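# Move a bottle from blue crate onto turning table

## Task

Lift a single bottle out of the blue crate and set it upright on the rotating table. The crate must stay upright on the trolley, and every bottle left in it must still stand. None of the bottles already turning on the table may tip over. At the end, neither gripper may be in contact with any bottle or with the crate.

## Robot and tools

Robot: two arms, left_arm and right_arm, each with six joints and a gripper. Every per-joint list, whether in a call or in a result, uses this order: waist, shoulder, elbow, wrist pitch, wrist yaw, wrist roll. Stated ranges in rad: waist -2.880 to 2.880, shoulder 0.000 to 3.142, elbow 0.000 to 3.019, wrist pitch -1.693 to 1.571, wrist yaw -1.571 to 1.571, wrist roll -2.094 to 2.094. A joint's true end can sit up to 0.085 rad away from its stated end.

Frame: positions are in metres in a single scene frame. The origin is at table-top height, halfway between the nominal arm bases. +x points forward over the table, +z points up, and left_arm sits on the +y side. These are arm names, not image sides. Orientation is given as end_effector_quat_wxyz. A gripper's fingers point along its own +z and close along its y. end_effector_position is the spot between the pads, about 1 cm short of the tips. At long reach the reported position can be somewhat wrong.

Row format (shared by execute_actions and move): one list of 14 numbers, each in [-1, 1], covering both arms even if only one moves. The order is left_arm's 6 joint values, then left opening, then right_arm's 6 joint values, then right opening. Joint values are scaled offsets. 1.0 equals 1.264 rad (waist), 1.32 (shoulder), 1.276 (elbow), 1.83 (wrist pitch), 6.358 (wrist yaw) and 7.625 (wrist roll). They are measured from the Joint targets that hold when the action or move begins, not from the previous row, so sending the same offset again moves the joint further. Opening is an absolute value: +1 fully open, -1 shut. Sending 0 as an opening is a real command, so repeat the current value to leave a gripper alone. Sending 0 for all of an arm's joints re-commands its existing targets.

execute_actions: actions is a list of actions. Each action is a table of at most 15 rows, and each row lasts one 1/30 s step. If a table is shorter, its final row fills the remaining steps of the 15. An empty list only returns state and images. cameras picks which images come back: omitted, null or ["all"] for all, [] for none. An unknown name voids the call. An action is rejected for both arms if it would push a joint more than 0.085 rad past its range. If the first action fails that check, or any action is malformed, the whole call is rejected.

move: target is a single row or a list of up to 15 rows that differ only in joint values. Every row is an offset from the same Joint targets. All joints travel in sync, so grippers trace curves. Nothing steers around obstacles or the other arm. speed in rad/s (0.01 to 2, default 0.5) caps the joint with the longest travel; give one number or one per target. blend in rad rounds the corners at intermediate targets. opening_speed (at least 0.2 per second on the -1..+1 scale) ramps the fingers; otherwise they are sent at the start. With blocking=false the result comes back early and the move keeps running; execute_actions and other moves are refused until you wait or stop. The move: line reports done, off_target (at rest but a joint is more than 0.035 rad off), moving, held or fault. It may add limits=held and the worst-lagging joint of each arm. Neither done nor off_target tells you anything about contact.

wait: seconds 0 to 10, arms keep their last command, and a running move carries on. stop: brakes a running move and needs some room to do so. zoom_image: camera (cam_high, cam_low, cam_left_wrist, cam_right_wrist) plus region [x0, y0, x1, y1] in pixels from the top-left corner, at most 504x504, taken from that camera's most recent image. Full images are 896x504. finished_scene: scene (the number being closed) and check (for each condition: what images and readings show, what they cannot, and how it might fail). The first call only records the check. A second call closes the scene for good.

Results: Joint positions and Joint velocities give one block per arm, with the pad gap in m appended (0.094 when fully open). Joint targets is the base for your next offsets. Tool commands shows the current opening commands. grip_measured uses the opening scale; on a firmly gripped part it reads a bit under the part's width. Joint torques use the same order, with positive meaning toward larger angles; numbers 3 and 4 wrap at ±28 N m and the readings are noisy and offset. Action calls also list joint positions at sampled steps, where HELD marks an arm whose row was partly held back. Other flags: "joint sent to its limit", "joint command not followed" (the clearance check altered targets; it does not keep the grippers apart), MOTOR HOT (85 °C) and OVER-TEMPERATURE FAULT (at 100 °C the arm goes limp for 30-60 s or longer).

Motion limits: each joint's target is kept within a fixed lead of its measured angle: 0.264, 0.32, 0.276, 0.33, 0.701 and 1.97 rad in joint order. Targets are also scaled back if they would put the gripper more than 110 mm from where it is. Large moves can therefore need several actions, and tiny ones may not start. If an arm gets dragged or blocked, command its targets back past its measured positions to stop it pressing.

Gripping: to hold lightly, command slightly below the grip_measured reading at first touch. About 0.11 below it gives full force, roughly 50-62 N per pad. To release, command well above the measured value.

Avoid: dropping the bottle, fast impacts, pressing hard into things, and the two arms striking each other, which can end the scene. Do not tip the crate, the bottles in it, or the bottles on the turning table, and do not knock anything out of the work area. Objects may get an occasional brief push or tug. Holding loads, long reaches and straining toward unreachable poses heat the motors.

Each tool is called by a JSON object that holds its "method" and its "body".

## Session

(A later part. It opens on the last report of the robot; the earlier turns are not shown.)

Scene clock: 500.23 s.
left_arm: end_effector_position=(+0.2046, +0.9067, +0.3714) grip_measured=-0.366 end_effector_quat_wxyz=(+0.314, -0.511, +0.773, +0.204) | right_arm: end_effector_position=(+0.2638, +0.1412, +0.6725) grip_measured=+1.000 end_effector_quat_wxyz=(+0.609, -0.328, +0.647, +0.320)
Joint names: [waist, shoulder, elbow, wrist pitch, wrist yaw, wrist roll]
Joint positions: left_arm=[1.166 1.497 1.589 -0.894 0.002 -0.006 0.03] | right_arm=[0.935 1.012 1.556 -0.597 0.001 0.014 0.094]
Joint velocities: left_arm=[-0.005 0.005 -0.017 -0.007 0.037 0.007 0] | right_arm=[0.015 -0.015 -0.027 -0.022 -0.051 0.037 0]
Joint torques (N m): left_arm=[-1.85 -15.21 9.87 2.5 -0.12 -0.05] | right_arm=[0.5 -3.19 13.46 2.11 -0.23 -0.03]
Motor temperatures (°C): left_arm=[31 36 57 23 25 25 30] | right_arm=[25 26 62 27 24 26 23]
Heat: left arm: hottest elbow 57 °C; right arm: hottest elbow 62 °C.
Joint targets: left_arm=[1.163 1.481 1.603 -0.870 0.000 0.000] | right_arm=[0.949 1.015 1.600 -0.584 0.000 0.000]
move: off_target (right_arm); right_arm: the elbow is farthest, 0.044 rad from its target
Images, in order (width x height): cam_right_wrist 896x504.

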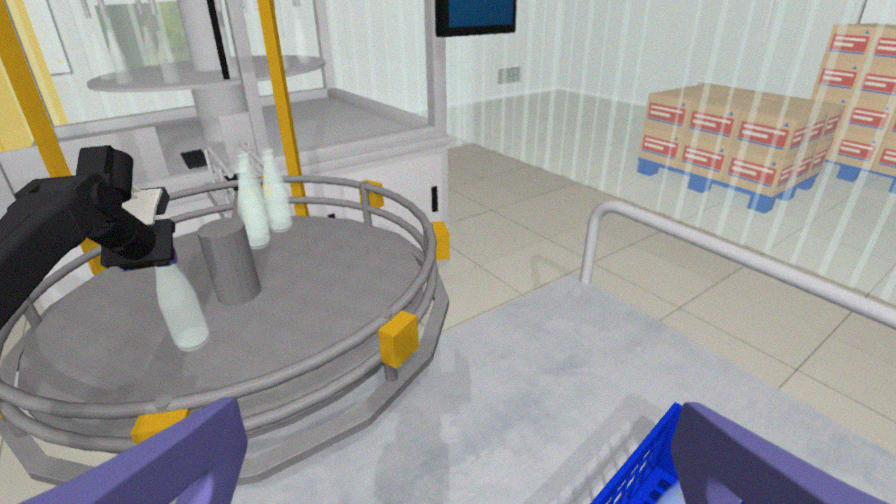

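{"method": "execute_actions", "body": {"actions": [[[-0.0001,0,0,0,0,0,-0.6,0,0,0,0,0,0,1],[-0.00041,0,0,0,0,0,-0.6,0,0,0,0,0,0,1],[-0.00093,0,0,0,0,0,-0.6,0,0,0,0,0,0,1],[-0.00165,0,0,0,0,0,-0.6,0,0,0,0,0,0,1],[-0.00257,0,-0.0002,0.00014,0,0,-0.6,0,0,0,0,0,0,1],[-0.0037,0,-0.0006,0.00042,0,0,-0.6,0,0,0,0,0,0,1],[-0.00504,0,-0.0012,0.00084,0,0,-0.6,0,0,0,0,0,0,1],[-0.00658,0,-0.0019,0.00132,0,0,-0.6,0,0,0,0,0,0,1],[-0.00833,0,-0.0026,0.00181,0,0,-0.6,0,0,0,0,0,0,1],[-0.01018,0,-0.0033,0.0023,0,0,-0.6,0,0,0,0,0,0,1],[-0.01203,0,-0.004,0.00279,0,0,-0.6,0,0,0,0,0,0,1],[-0.01389,0,-0.0047,0.00328,0,0,-0.6,0,0,0,0,0,0,1],[-0.01573,0,-0.0054,0.00376,0,0,-0.6,0,0,0,0,0,0,1],[-0.01759,0,-0.0061,0.00425,0,0,-0.6,0,0,0,0,0,0,1],[-0.01944,0,-0.0068,0.00474,0,0,-0.6,0,0,0,0,0,0,1]],[[-0.00185,0,-0.0007,0.00049,0,0,-0.6,0,0,0,0,0,0,1],[-0.0037,0,-0.0014,0.00098,0,0,-0.6,0,0,0,0,0,0,1],[-0.00555,0,-0.0021,0.00146,0,0,-0.6,0,0,0,0,0,0,1],[-0.0074,0,-0.0028,0.00195,0,0,-0.6,0,0,0,0,0,0,1],[-0.00925,0,-0.0035,0.00244,0,0,-0.6,0,0,0,0,0,0,1],[-0.0111,0,-0.0042,0.00293,0,0,-0.6,0,0,0,0,0,0,1],[-0.01295,0,-0.0048,0.00335,0,0,-0.6,0,0,0,0,0,0,1],[-0.0148,0,-0.0052,0.00362,0,0,-0.6,0,0,0,0,0,0,1],[-0.01665,0,-0.00535,0.00373,0,0,-0.6,0,0,0,0,0,0,1],[-0.0185,0,-0.00535,0.00373,0,0,-0.6,0,0,0,0,0,0,1],[-0.02035,0,-0.00535,0.00373,0,0,-0.6,0,0,0,0,0,0,1],[-0.0222,0,-0.00535,0.00373,0,0,-0.6,0,0,0,0,0,0,1],[-0.02405,0,-0.00535,0.00373,0,0,-0.6,0,0,0,0,0,0,1],[-0.0259,0,-0.00535,0.00373,0,0,-0.6,0,0,0,0,0,0,1],[-0.02775,0,-0.00535,0.00373,0,0,-0.6,0,0,0,0,0,0,1]],[[-0.00185,0,0,0,0,0,-0.6,0,0,0,0,0,0,1],[-0.0037,0,0,0,0,0,-0.6,0,0,0,0,0,0,1],[-0.00555,0,0,0,0,0,-0.6,0,0,0,0,0,0,1],[-0.0074,0,0,0,0,0,-0.6,0,0,0,0,0,0,1],[-0.00925,0,0,0,0,0,-0.6,0,0,0,0,0,0,1],[-0.0111,0,0,0,0,0,-0.6,0,0,0,0,0,0,1],[-0.01295,0,0,0,0,0,1,0,0,0,0,0,0,1],[-0.0148,0,0,0,0,0,1,0,0,0,0,0,0,1],[-0.01665,0,0,0,0,0,1,0,0,0,0,0,0,1],[-0.0185,0,0,0,0,0,1,0,0,0,0,0,0,1],[-0.02035,0,0,0,0,0,1,0,0,0,0,0,0,1],[-0.0222,0,0,0,0,0,1,0,0,0,0,0,0,1],[-0.02405,0,0,0,0,0,1,0,0,0,0,0,0,1],[-0.0259,0,0,0,0,0,1,0,0,0,0,0,0,1],[-0.02775,0,0,0,0,0,1,0,0,0,0,0,0,1]],[[-0.00185,0,0,0,0,0,1,0,0,0,0,0,0,1],[-0.0037,0,0,0,0,0,1,0,0,0,0,0,0,1],[-0.00555,-0.00126,0,0,0,0,1,0,0,0,0,0,0,1],[-0.0074,-0.00505,0,0,0,0,1,0,0,0,0,0,0,1],[-0.00925,-0.01136,0,0,0,0,1,0,0,0,0,0,0,1],[-0.0111,-0.0202,0,0,0,0,1,0,0,0,0,0,0,1],[-0.01295,-0.0303,0,0,0,0,1,0,0,0,0,0,0,1],[-0.0148,-0.0404,0,0,0,0,1,0,0,0,0,0,0,1],[-0.01665,-0.05051,0,0,0,0,1,0,0,0,0,0,0,1],[-0.0185,-0.06061,0,0,0,0,1,0,0,0,0,0,0,1],[-0.02035,-0.07071,0,0,0,0,1,0,0,0,0,0,0,1],[-0.0222,-0.08081,0,0,0,0,1,0,0,0,0,0,0,1],[-0.02405,-0.09024,0,0,0,0,1,0,0,0,0,0,0,1],[-0.0259,-0.09832,0,0,0,0,1,0,0,0,0,0,0,1],[-0.02775,-0.10506,0,0,0,0,1,0,0,0,0,0,0,1]],[[-0.00177,-0.00538,0,0,0,0,1,0,0,0,0,0,0,1],[-0.00339,-0.00942,0,0,0,0,1,0,0,0,0,0,0,1],[-0.00486,-0.01212,0,0,0,0,1,0,0,0,0,0,0,1],[-0.00617,-0.01347,0,0,0,0,1,0,0,0,0,0,0,1],[-0.00733,-0.01363,0,0,0,0,1,0,0,0,0,0,0,1],[-0.00833,-0.01363,0,0,0,0,1,0,0,0,0,0,0,1],[-0.00918,-0.01363,0,0,0,0,1,0,0,0,0,0,0,1],[-0.00987,-0.01363,0,0,0,0,1,0,0,0,0,0,0,1],[-0.01041,-0.01363,0,0,0,0,1,0,0,0,0,0,0,1],[-0.0108,-0.01363,0,0,0,0,1,0,0,0,0,0,0,1],[-0.01103,-0.01363,0,0,0,0,1,0,0,0,0,0,0,1],[-0.01111,-0.01363,0,0,0,0,1,0,0,0,0,0,0,1]]], "cameras": ["cam_right_wrist", "cam_left_wrist"]}}

Scene clock: 545.83 s.
left_arm: end_effector_position=(+0.2542, +0.8247, +0.4750) grip_measured=+0.998 end_effector_quat_wxyz=(+0.407, -0.435, +0.770, +0.227) | right_arm: end_effector_position=(+0.2638, +0.1412, +0.6725) grip_measured=+1.000 end_effector_quat_wxyz=(+0.609, -0.328, +0.647, +0.320)
Joint names: [waist, shoulder, elbow, wrist pitch, wrist yaw, wrist roll]
Joint positions: left_arm=[1.026 1.315 1.58 -0.866 0.001 -0.006 0.094] | right_arm=[0.935 1.012 1.556 -0.597 0.001 0.014 0.094]
Joint velocities: left_arm=[-0.005 -0.005 0.012 -0.002 -0.007 -0.037 0] | right_arm=[-0.005 0.005 0.002 -0.002 -0.007 0.081 0]
Joint torques (N m): left_arm=[-2.73 -10.17 9.36 2.4 -0.07 -0.02] | right_arm=[0.56 -3.08 13.46 2.11 -0.24 -0.02]
Motor temperatures (°C): left_arm=[30 36 54 23 25 25 30] | right_arm=[25 26 62 27 24 26 23]
Heat: left arm: hottest elbow 54 °C; right arm: hottest elbow 62 °C.
Joint targets: left_arm=[1.019 1.324 1.588 -0.854 0.000 0.000] | right_arm=[0.949 1.015 1.600 -0.584 0.000 0.000]
Step readings (joint positions of left_arm | right_arm):
0: [1.166 1.497 1.589 -0.893 0.002 -0.006] | [0.935 1.012 1.556 -0.597 0.001 0.014]
1: [1.166 1.497 1.589 -0.893 0.002 -0.006] | [0.935 1.012 1.556 -0.597 0.001 0.014]
2: [1.166 1.497 1.589 -0.893 0.002 -0.006] | [0.935 1.012 1.556 -0.597 0.001 0.014]
4: [1.166 1.497 1.589 -0.893 0.002 -0.006] | [0.935 1.012 1.556 -0.597 0.001 0.014]
8: [1.166 1.497 1.589 -0.893 0.002 -0.006] | [0.935 1.012 1.556 -0.597 0.001 0.014]
15: [1.160 1.497 1.587 -0.888 0.002 -0.006] | [0.935 1.012 1.556 -0.597 0.001 0.014]
16: [1.158 1.497 1.586 -0.887 0.002 -0.006] | [0.935 1.012 1.556 -0.597 0.001 0.014]
17: [1.155 1.497 1.585 -0.887 0.002 -0.006] | [0.935 1.012 1.556 -0.597 0.001 0.014]
19: [1.149 1.497 1.582 -0.885 0.001 -0.006] | [0.935 1.012 1.556 -0.597 0.001 0.014]
23: [1.137 1.497 1.581 -0.882 0.001 -0.006] | [0.935 1.012 1.556 -0.597 0.001 0.014]
30: [1.121 1.497 1.580 -0.879 0.001 -0.006] | [0.935 1.012 1.556 -0.597 0.001 0.014]
31: [1.119 1.497 1.580 -0.879 0.001 -0.006] | [0.935 1.012 1.556 -0.597 0.001 0.014]
32: [1.116 1.497 1.580 -0.879 0.001 -0.006] | [0.935 1.012 1.556 -0.597 0.001 0.014]
34: [1.112 1.497 1.580 -0.879 0.001 -0.006] | [0.935 1.012 1.556 -0.597 0.001 0.014]
38: [1.102 1.497 1.580 -0.877 0.001 -0.006] | [0.935 1.012 1.556 -0.597 0.001 0.014]
45: [1.086 1.495 1.580 -0.869 0.001 -0.006] | [0.935 1.012 1.556 -0.597 0.001 0.014]
46: [1.084 1.495 1.580 -0.869 0.001 -0.006] | [0.935 1.012 1.556 -0.597 0.001 0.014]
47: [1.081 1.495 1.580 -0.869 0.001 -0.006] | [0.935 1.012 1.556 -0.597 0.001 0.014]
49: [1.077 1.495 1.580 -0.869 0.001 -0.006] | [0.935 1.012 1.556 -0.597 0.001 0.014]
53: [1.067 1.492 1.580 -0.869 0.001 -0.006] | [0.935 1.012 1.556 -0.597 0.001 0.014]
60: [1.051 1.429 1.580 -0.869 0.001 -0.006] | [0.935 1.012 1.556 -0.597 0.001 0.014]
61: [1.048 1.414 1.580 -0.869 0.001 -0.006] | [0.935 1.012 1.556 -0.597 0.001 0.014]
62: [1.046 1.398 1.580 -0.869 0.001 -0.006] | [0.935 1.012 1.556 -0.597 0.001 0.014]
64: [1.042 1.365 1.580 -0.869 0.001 -0.006] | [0.935 1.012 1.556 -0.597 0.001 0.014]
68: [1.033 1.316 1.580 -0.867 0.001 -0.006] | [0.935 1.012 1.556 -0.597 0.001 0.014]
75: [1.026 1.310 1.580 -0.866 0.001 -0.006] | [0.935 1.012 1.556 -0.597 0.001 0.014]
Images, in order (width x height): cam_left_wrist 896x504, cam_right_wrist 896x504.

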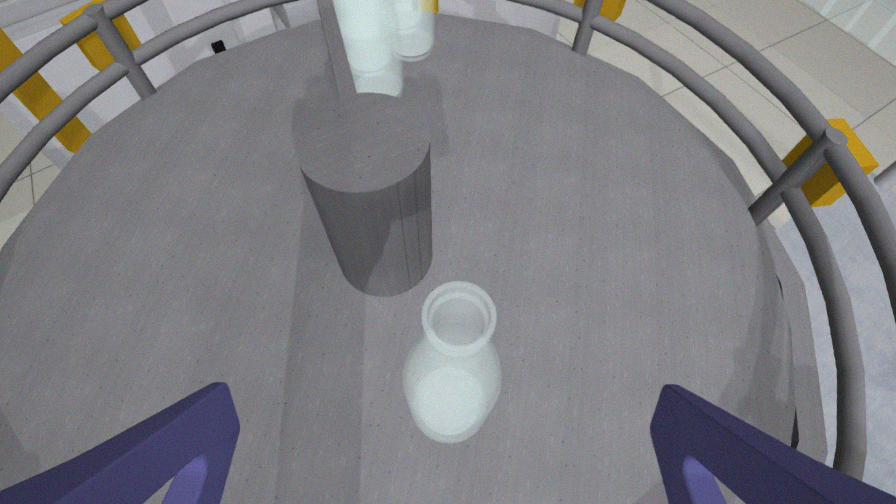

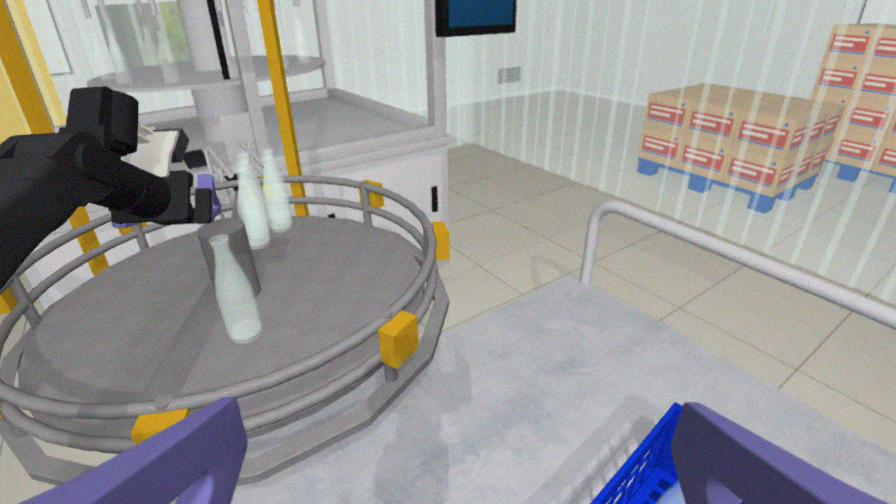

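{"method": "wait", "body": {"seconds": 3, "cameras": ["cam_left_wrist", "cam_right_wrist", "cam_high"]}}

{"method": "zoom_image", "body": {"camera": "cam_right_wrist", "region": [180, 120, 340, 360]}}

{"method": "zoom_image", "body": {"camera": "cam_high", "region": [222, 150, 462, 320]}}

Scene clock: 554.77 s.
left_arm: end_effector_position=(+0.2542, +0.8247, +0.4750) grip_measured=+0.998 end_effector_quat_wxyz=(+0.407, -0.435, +0.770, +0.227) | right_arm: end_effector_position=(+0.2638, +0.1412, +0.6725) grip_measured=+1.000 end_effector_quat_wxyz=(+0.609, -0.328, +0.647, +0.320)
Joint names: [waist, shoulder, elbow, wrist pitch, wrist yaw, wrist roll]
Joint positions: left_arm=[1.026 1.315 1.58 -0.866 0.001 -0.006 0.094] | right_arm=[0.935 1.012 1.556 -0.597 0.001 0.014 0.094]
Joint velocities: left_arm=[-0.005 -0.015 -0.017 -0.007 -0.051 0.007 -0.001] | right_arm=[-0.005 0.005 0.002 -0.012 -0.066 0.007 0]
Joint torques (N m): left_arm=[-2.26 -10.58 9.28 2.32 -0.1 -0.05] | right_arm=[0.5 -3.14 13.46 2.1 -0.23 -0.02]
Motor temperatures (°C): left_arm=[30 35 55 23 25 25 29] | right_arm=[25 26 62 27 24 26 23]
Heat: left arm: hottest elbow 55 °C; right arm: hottest elbow 62 °C.
Joint targets: left_arm=[1.019 1.324 1.588 -0.854 0.000 0.000] | right_arm=[0.949 1.015 1.600 -0.584 0.000 0.000]
Tool commands: left_gripper/opening=+1.0 right_gripper/opening=+1.0
wait: 3.00 s; at rest from the start
Images, in order (width x height): cam_high 896x504, cam_left_wrist 896x504, cam_right_wrist 896x504.

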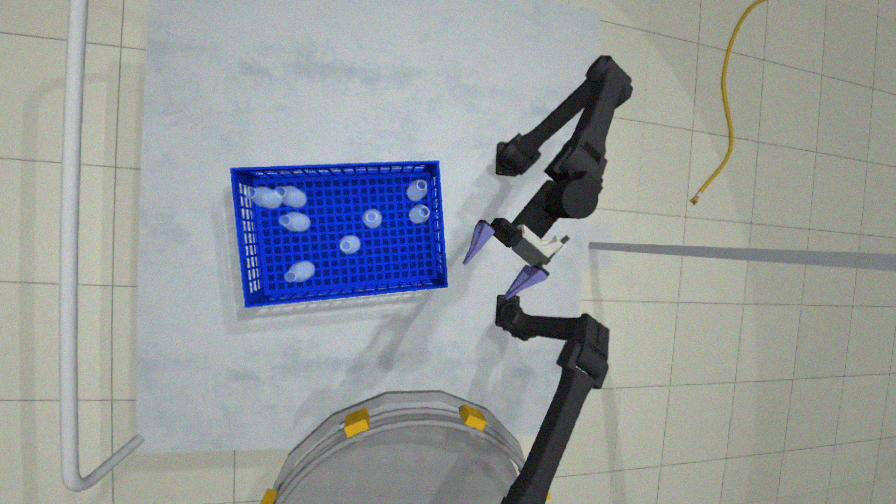

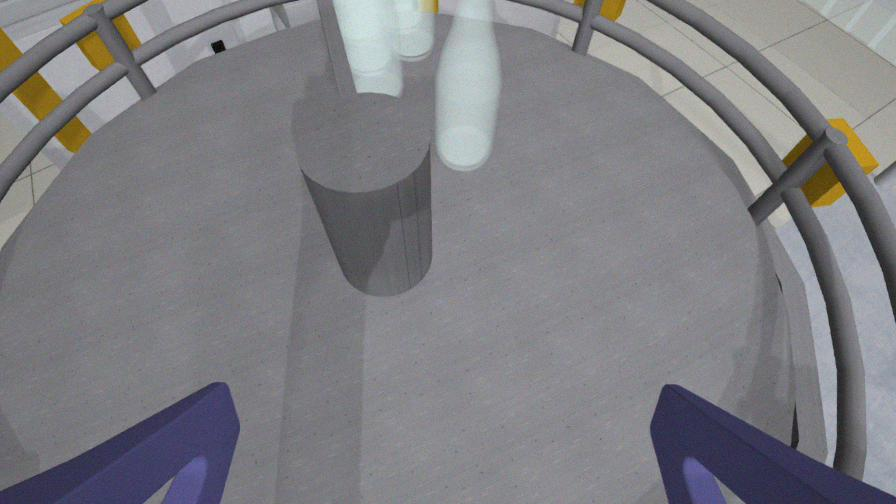

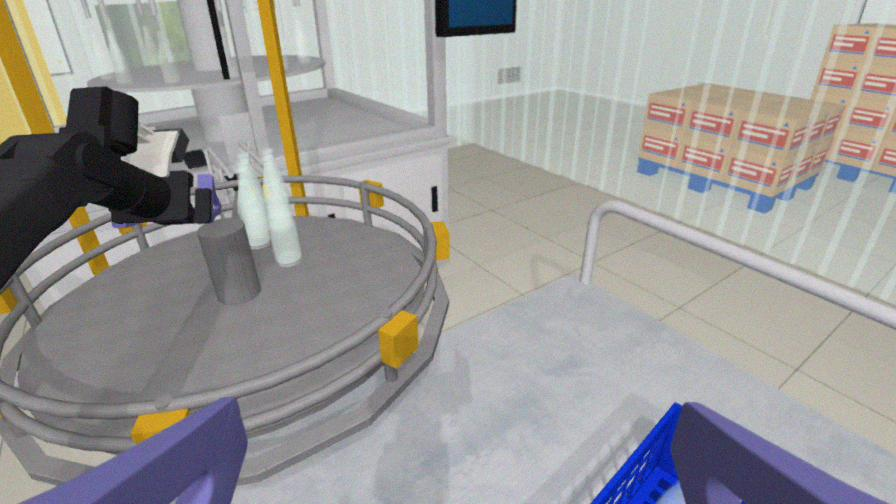

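Scaled by 2.100 from the camera's 896x504 image, which has a finer 1280x720 frame.

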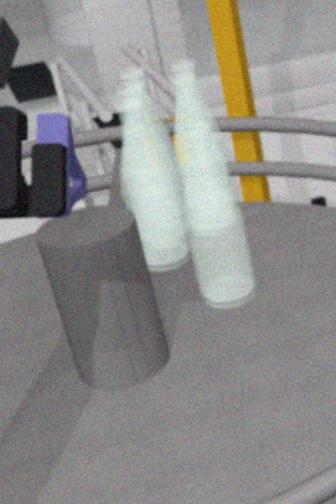

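Scaled by 2.100 from the camera's 896x504 image, which has a finer 1280x720 frame.

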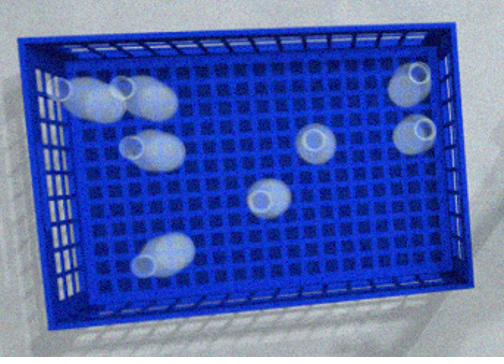

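{"method": "wait", "body": {"seconds": 4, "cameras": ["all"]}}

Scene clock: 565.70 s.
left_arm: end_effector_position=(+0.2542, +0.8247, +0.4750) grip_measured=+0.998 end_effector_quat_wxyz=(+0.407, -0.435, +0.770, +0.227) | right_arm: end_effector_position=(+0.2638, +0.1412, +0.6725) grip_measured=+1.000 end_effector_quat_wxyz=(+0.609, -0.328, +0.647, +0.320)
Joint names: [waist, shoulder, elbow, wrist pitch, wrist yaw, wrist roll]
Joint positions: left_arm=[1.026 1.315 1.58 -0.866 0.001 -0.006 0.094] | right_arm=[0.935 1.012 1.556 -0.597 0.001 0.014 0.094]
Joint velocities: left_arm=[-0.005 -0.005 -0.017 -0.002 0.022 0.051 0] | right_arm=[0.005 0.005 0.002 0.012 -0.066 -0.022 0]
Joint torques (N m): left_arm=[-2.08 -10.75 9.26 2.24 -0.1 -0.09] | right_arm=[0.56 -3.14 13.46 2.11 -0.23 -0.02]
Motor temperatures (°C): left_arm=[30 35 56 23 25 25 28] | right_arm=[25 26 63 27 24 26 23]
Heat: left arm: hottest elbow 56 °C; right arm: hottest elbow 63 °C.
Joint targets: left_arm=[1.019 1.324 1.588 -0.854 0.000 0.000] | right_arm=[0.949 1.015 1.600 -0.584 0.000 0.000]
Tool commands: left_gripper/opening=+1.0 right_gripper/opening=+1.0
wait: 4.00 s; at rest from the start

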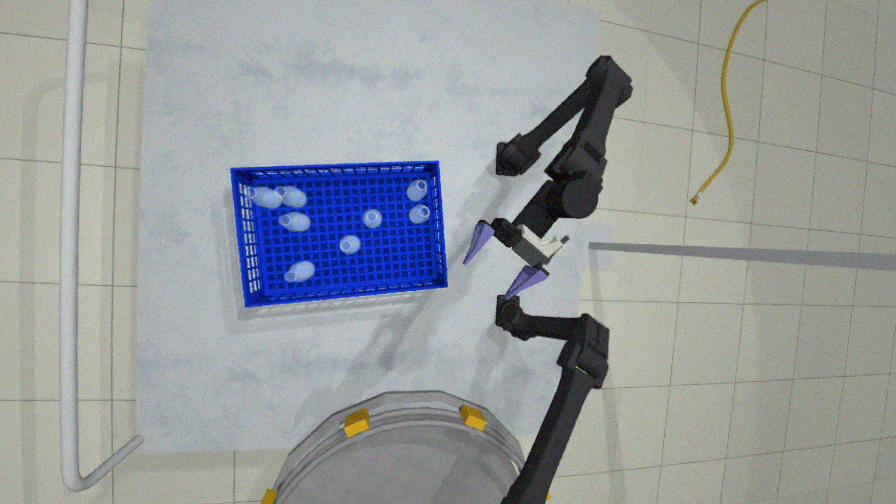

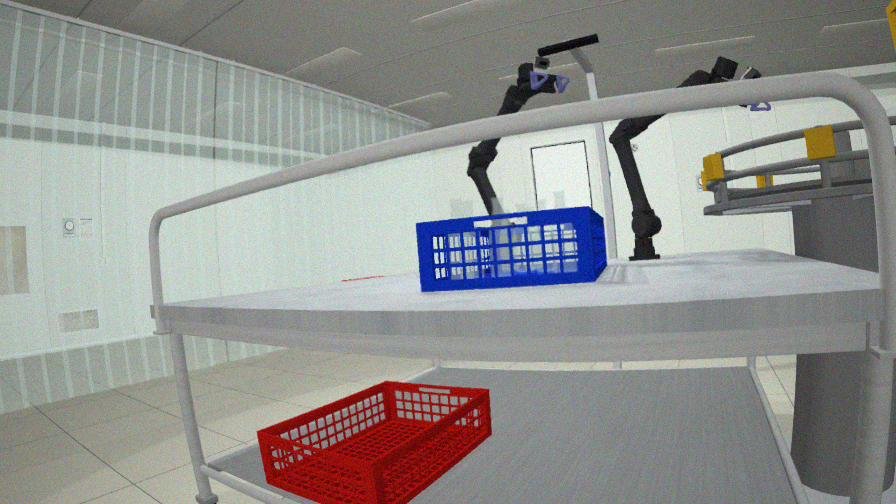

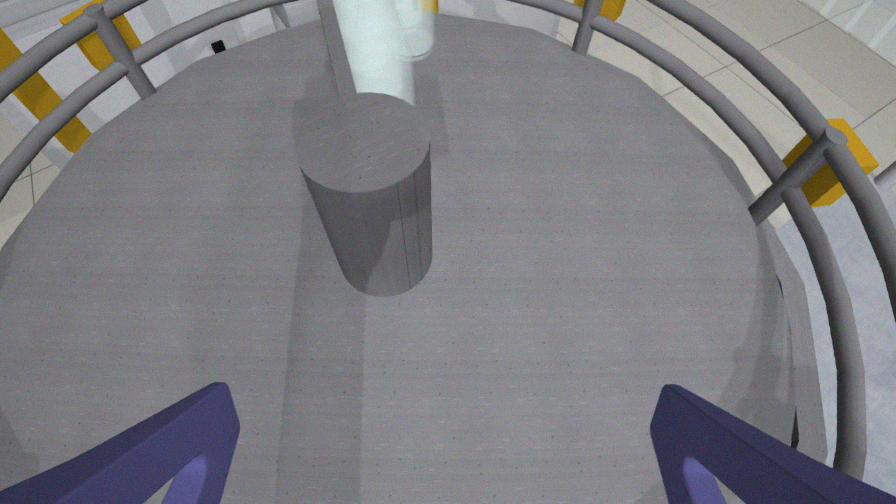

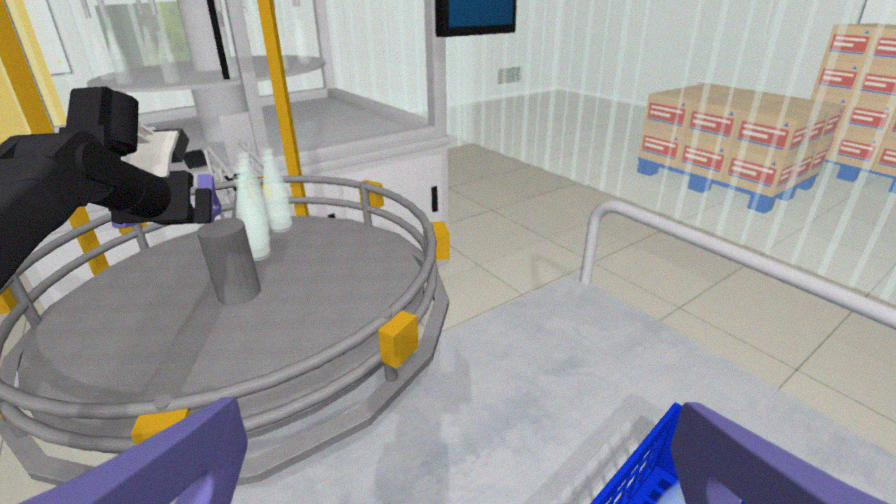

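{"method": "zoom_image", "body": {"camera": "cam_right_wrist", "region": [180, 120, 340, 310]}}

{"method": "zoom_image", "body": {"camera": "cam_left_wrist", "region": [280, 0, 480, 120]}}

{"method": "zoom_image", "body": {"camera": "cam_high", "region": [222, 150, 462, 320]}}

Scaled by 2.653 from the camera's 896x504 image, which has a finer 1280x720 frame.

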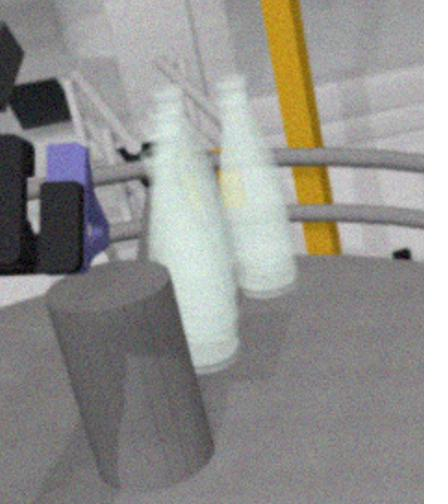

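Scaled by 2.520 from the camera's 896x504 image, which has a finer 1280x720 frame.

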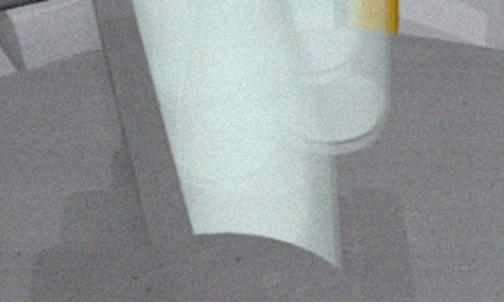

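Scaled by 2.100 from the camera's 896x504 image, which has a finer 1280x720 frame.

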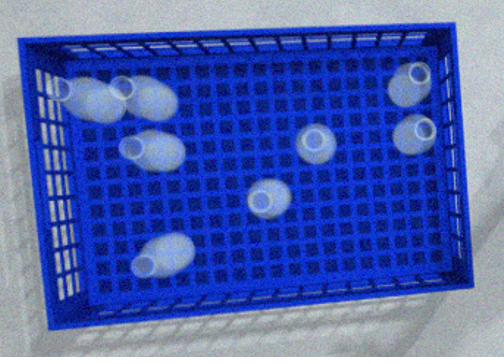

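{"method": "zoom_image", "body": {"camera": "cam_right_wrist", "region": [220, 140, 310, 270]}}

{"method": "zoom_image", "body": {"camera": "cam_left_wrist", "region": [310, 0, 460, 110]}}

Scaled by 3.877 from the camera's 896x504 image, which has a finer 1280x720 frame.

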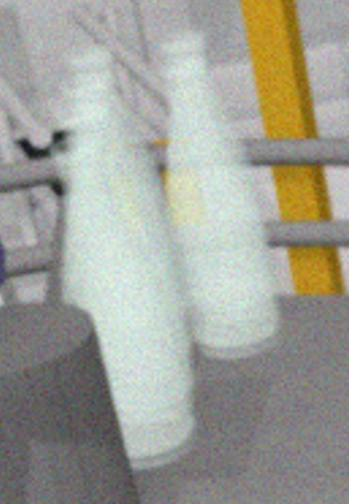

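Scaled by 3.360 from the camera's 896x504 image, which has a finer 1280x720 frame.

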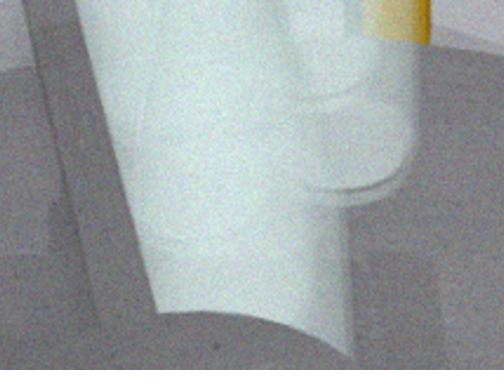

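{"method": "finished_scene", "body": {"scene": 2, "check": "1) One bottle out of the crate and upright on the turning table: cam_right_wrist and cam_left_wrist show a group of upright bottles behind the hub beside the guide bar, including the one I released on the disc; no bottle lies on the disc. The views overlap the bottles, so the exact count in the row is not separately visible, but no bottle is lying anywhere on the disc in either view. It could be missed if my bottle tipped out of view behind the row; I will look once more after this check. 2) Bottles already on the table: all visible ones are upright, none lying. 3) Crate on the trolley with the other bottles: cam_high zoom shows 8 bottles, each seen as a round base with its neck leaning radially away from the camera axis, as upright bottles look; the crate is flat on the trolley in cam_low. A bottle leaning slightly against a wall could look similar, but the pattern matches the perspective of standing ones. 4) Touching nothing: both grippers are open and far from things: left EE at z 0.475 above the back of the disc with the bottle carried away, right EE at z 0.67 above the trolley side, well above the crate."}}

This call ended nothing. Check each condition that your pictures could not show: look closer or test it, and mend what is not met. Then call finished_scene again.

{"method": "wait", "body": {"seconds": 1, "cameras": ["cam_left_wrist", "cam_right_wrist"]}}

{"method": "zoom_image", "body": {"camera": "cam_right_wrist", "region": [220, 140, 310, 270]}}

{"method": "zoom_image", "body": {"camera": "cam_left_wrist", "region": [310, 0, 460, 110]}}

Scene clock: 596.10 s.
left_arm: end_effector_position=(+0.2542, +0.8247, +0.4750) grip_measured=+0.998 end_effector_quat_wxyz=(+0.407, -0.435, +0.770, +0.227) | right_arm: end_effector_position=(+0.2638, +0.1412, +0.6725) grip_measured=+1.000 end_effector_quat_wxyz=(+0.609, -0.328, +0.647, +0.320)
Joint names: [waist, shoulder, elbow, wrist pitch, wrist yaw, wrist roll]
Joint positions: left_arm=[1.026 1.315 1.58 -0.866 0.001 -0.006 0.094] | right_arm=[0.935 1.012 1.556 -0.597 0.001 0.014 0.094]
Joint velocities: left_arm=[0.015 -0.005 -0.022 0.007 0.022 -0.022 0] | right_arm=[-0.005 -0.005 0.012 0.007 0.022 -0.022 0]
Joint torques (N m): left_arm=[-2.32 -10.52 9.31 2.3 -0.1 -0.05] | right_arm=[0.5 -3.19 13.46 2.1 -0.24 -0.02]
Motor temperatures (°C): left_arm=[30 34 56 23 25 25 27] | right_arm=[25 26 63 27 24 26 23]
Heat: left arm: hottest elbow 56 °C; right arm: hottest elbow 63 °C.
Joint targets: left_arm=[1.019 1.324 1.588 -0.854 0.000 0.000] | right_arm=[0.949 1.015 1.600 -0.584 0.000 0.000]
Tool commands: left_gripper/opening=+1.0 right_gripper/opening=+1.0
wait: 1.00 s; at rest from the start
Images, in order (width x height): cam_left_wrist 896x504, cam_right_wrist 896x504.

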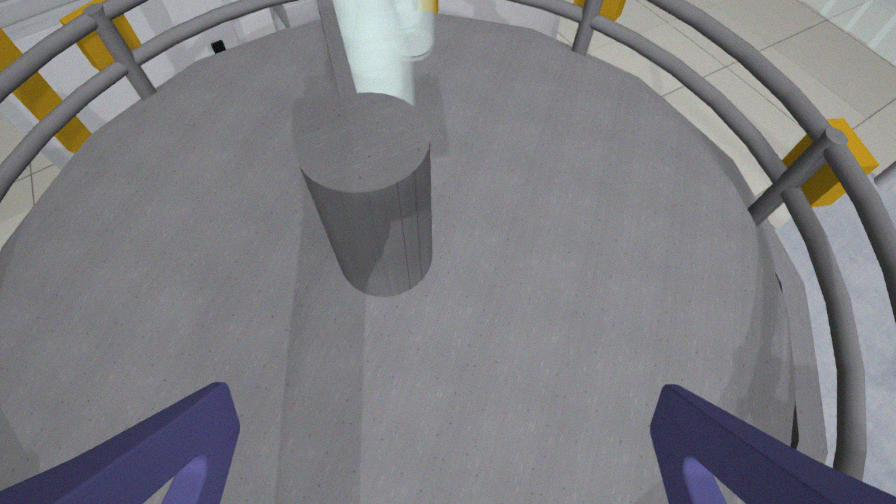

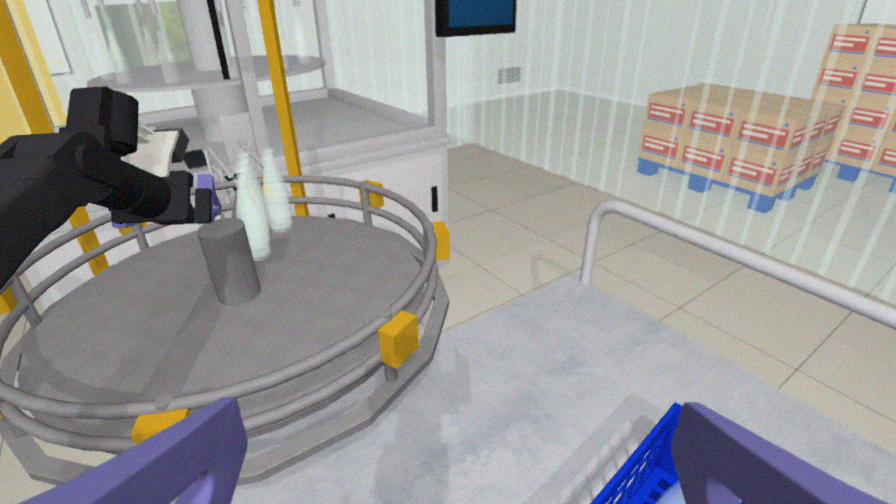

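Scaled by 3.877 from the camera's 896x504 image, which has a finer 1280x720 frame.

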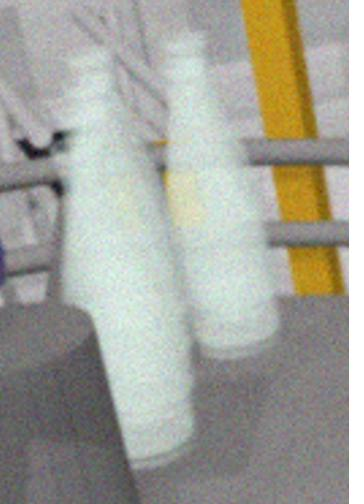

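Scaled by 3.360 from the camera's 896x504 image, which has a finer 1280x720 frame.

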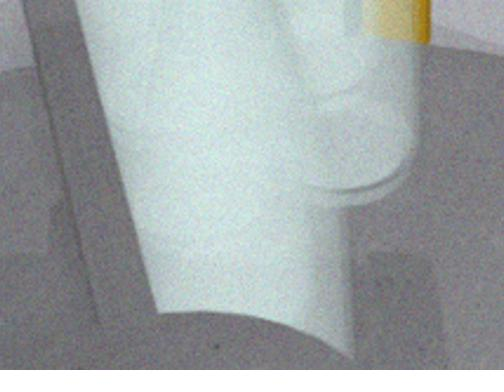

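{"method": "finished_scene", "body": {"scene": 2, "check": "Fresh pictures 30 s later are unchanged. Turning table: the bottles are gathered upright beside the guide bar behind the hub (bases and necks visible in the right and left wrist zooms), and nothing lies on the disc in either view. One base in the row is partly hidden behind the hub, but its neck is seen upright above the rail. Crate: cam_high shows 8 bottles standing with the neck offsets expected from perspective, and the crate is flat on the trolley in cam_low. Both grippers are open, at rest and clear of the bottles and the crate (left EE z 0.475 over the empty part of the disc, right EE z 0.67)."}}

The scene is finished: the task was done.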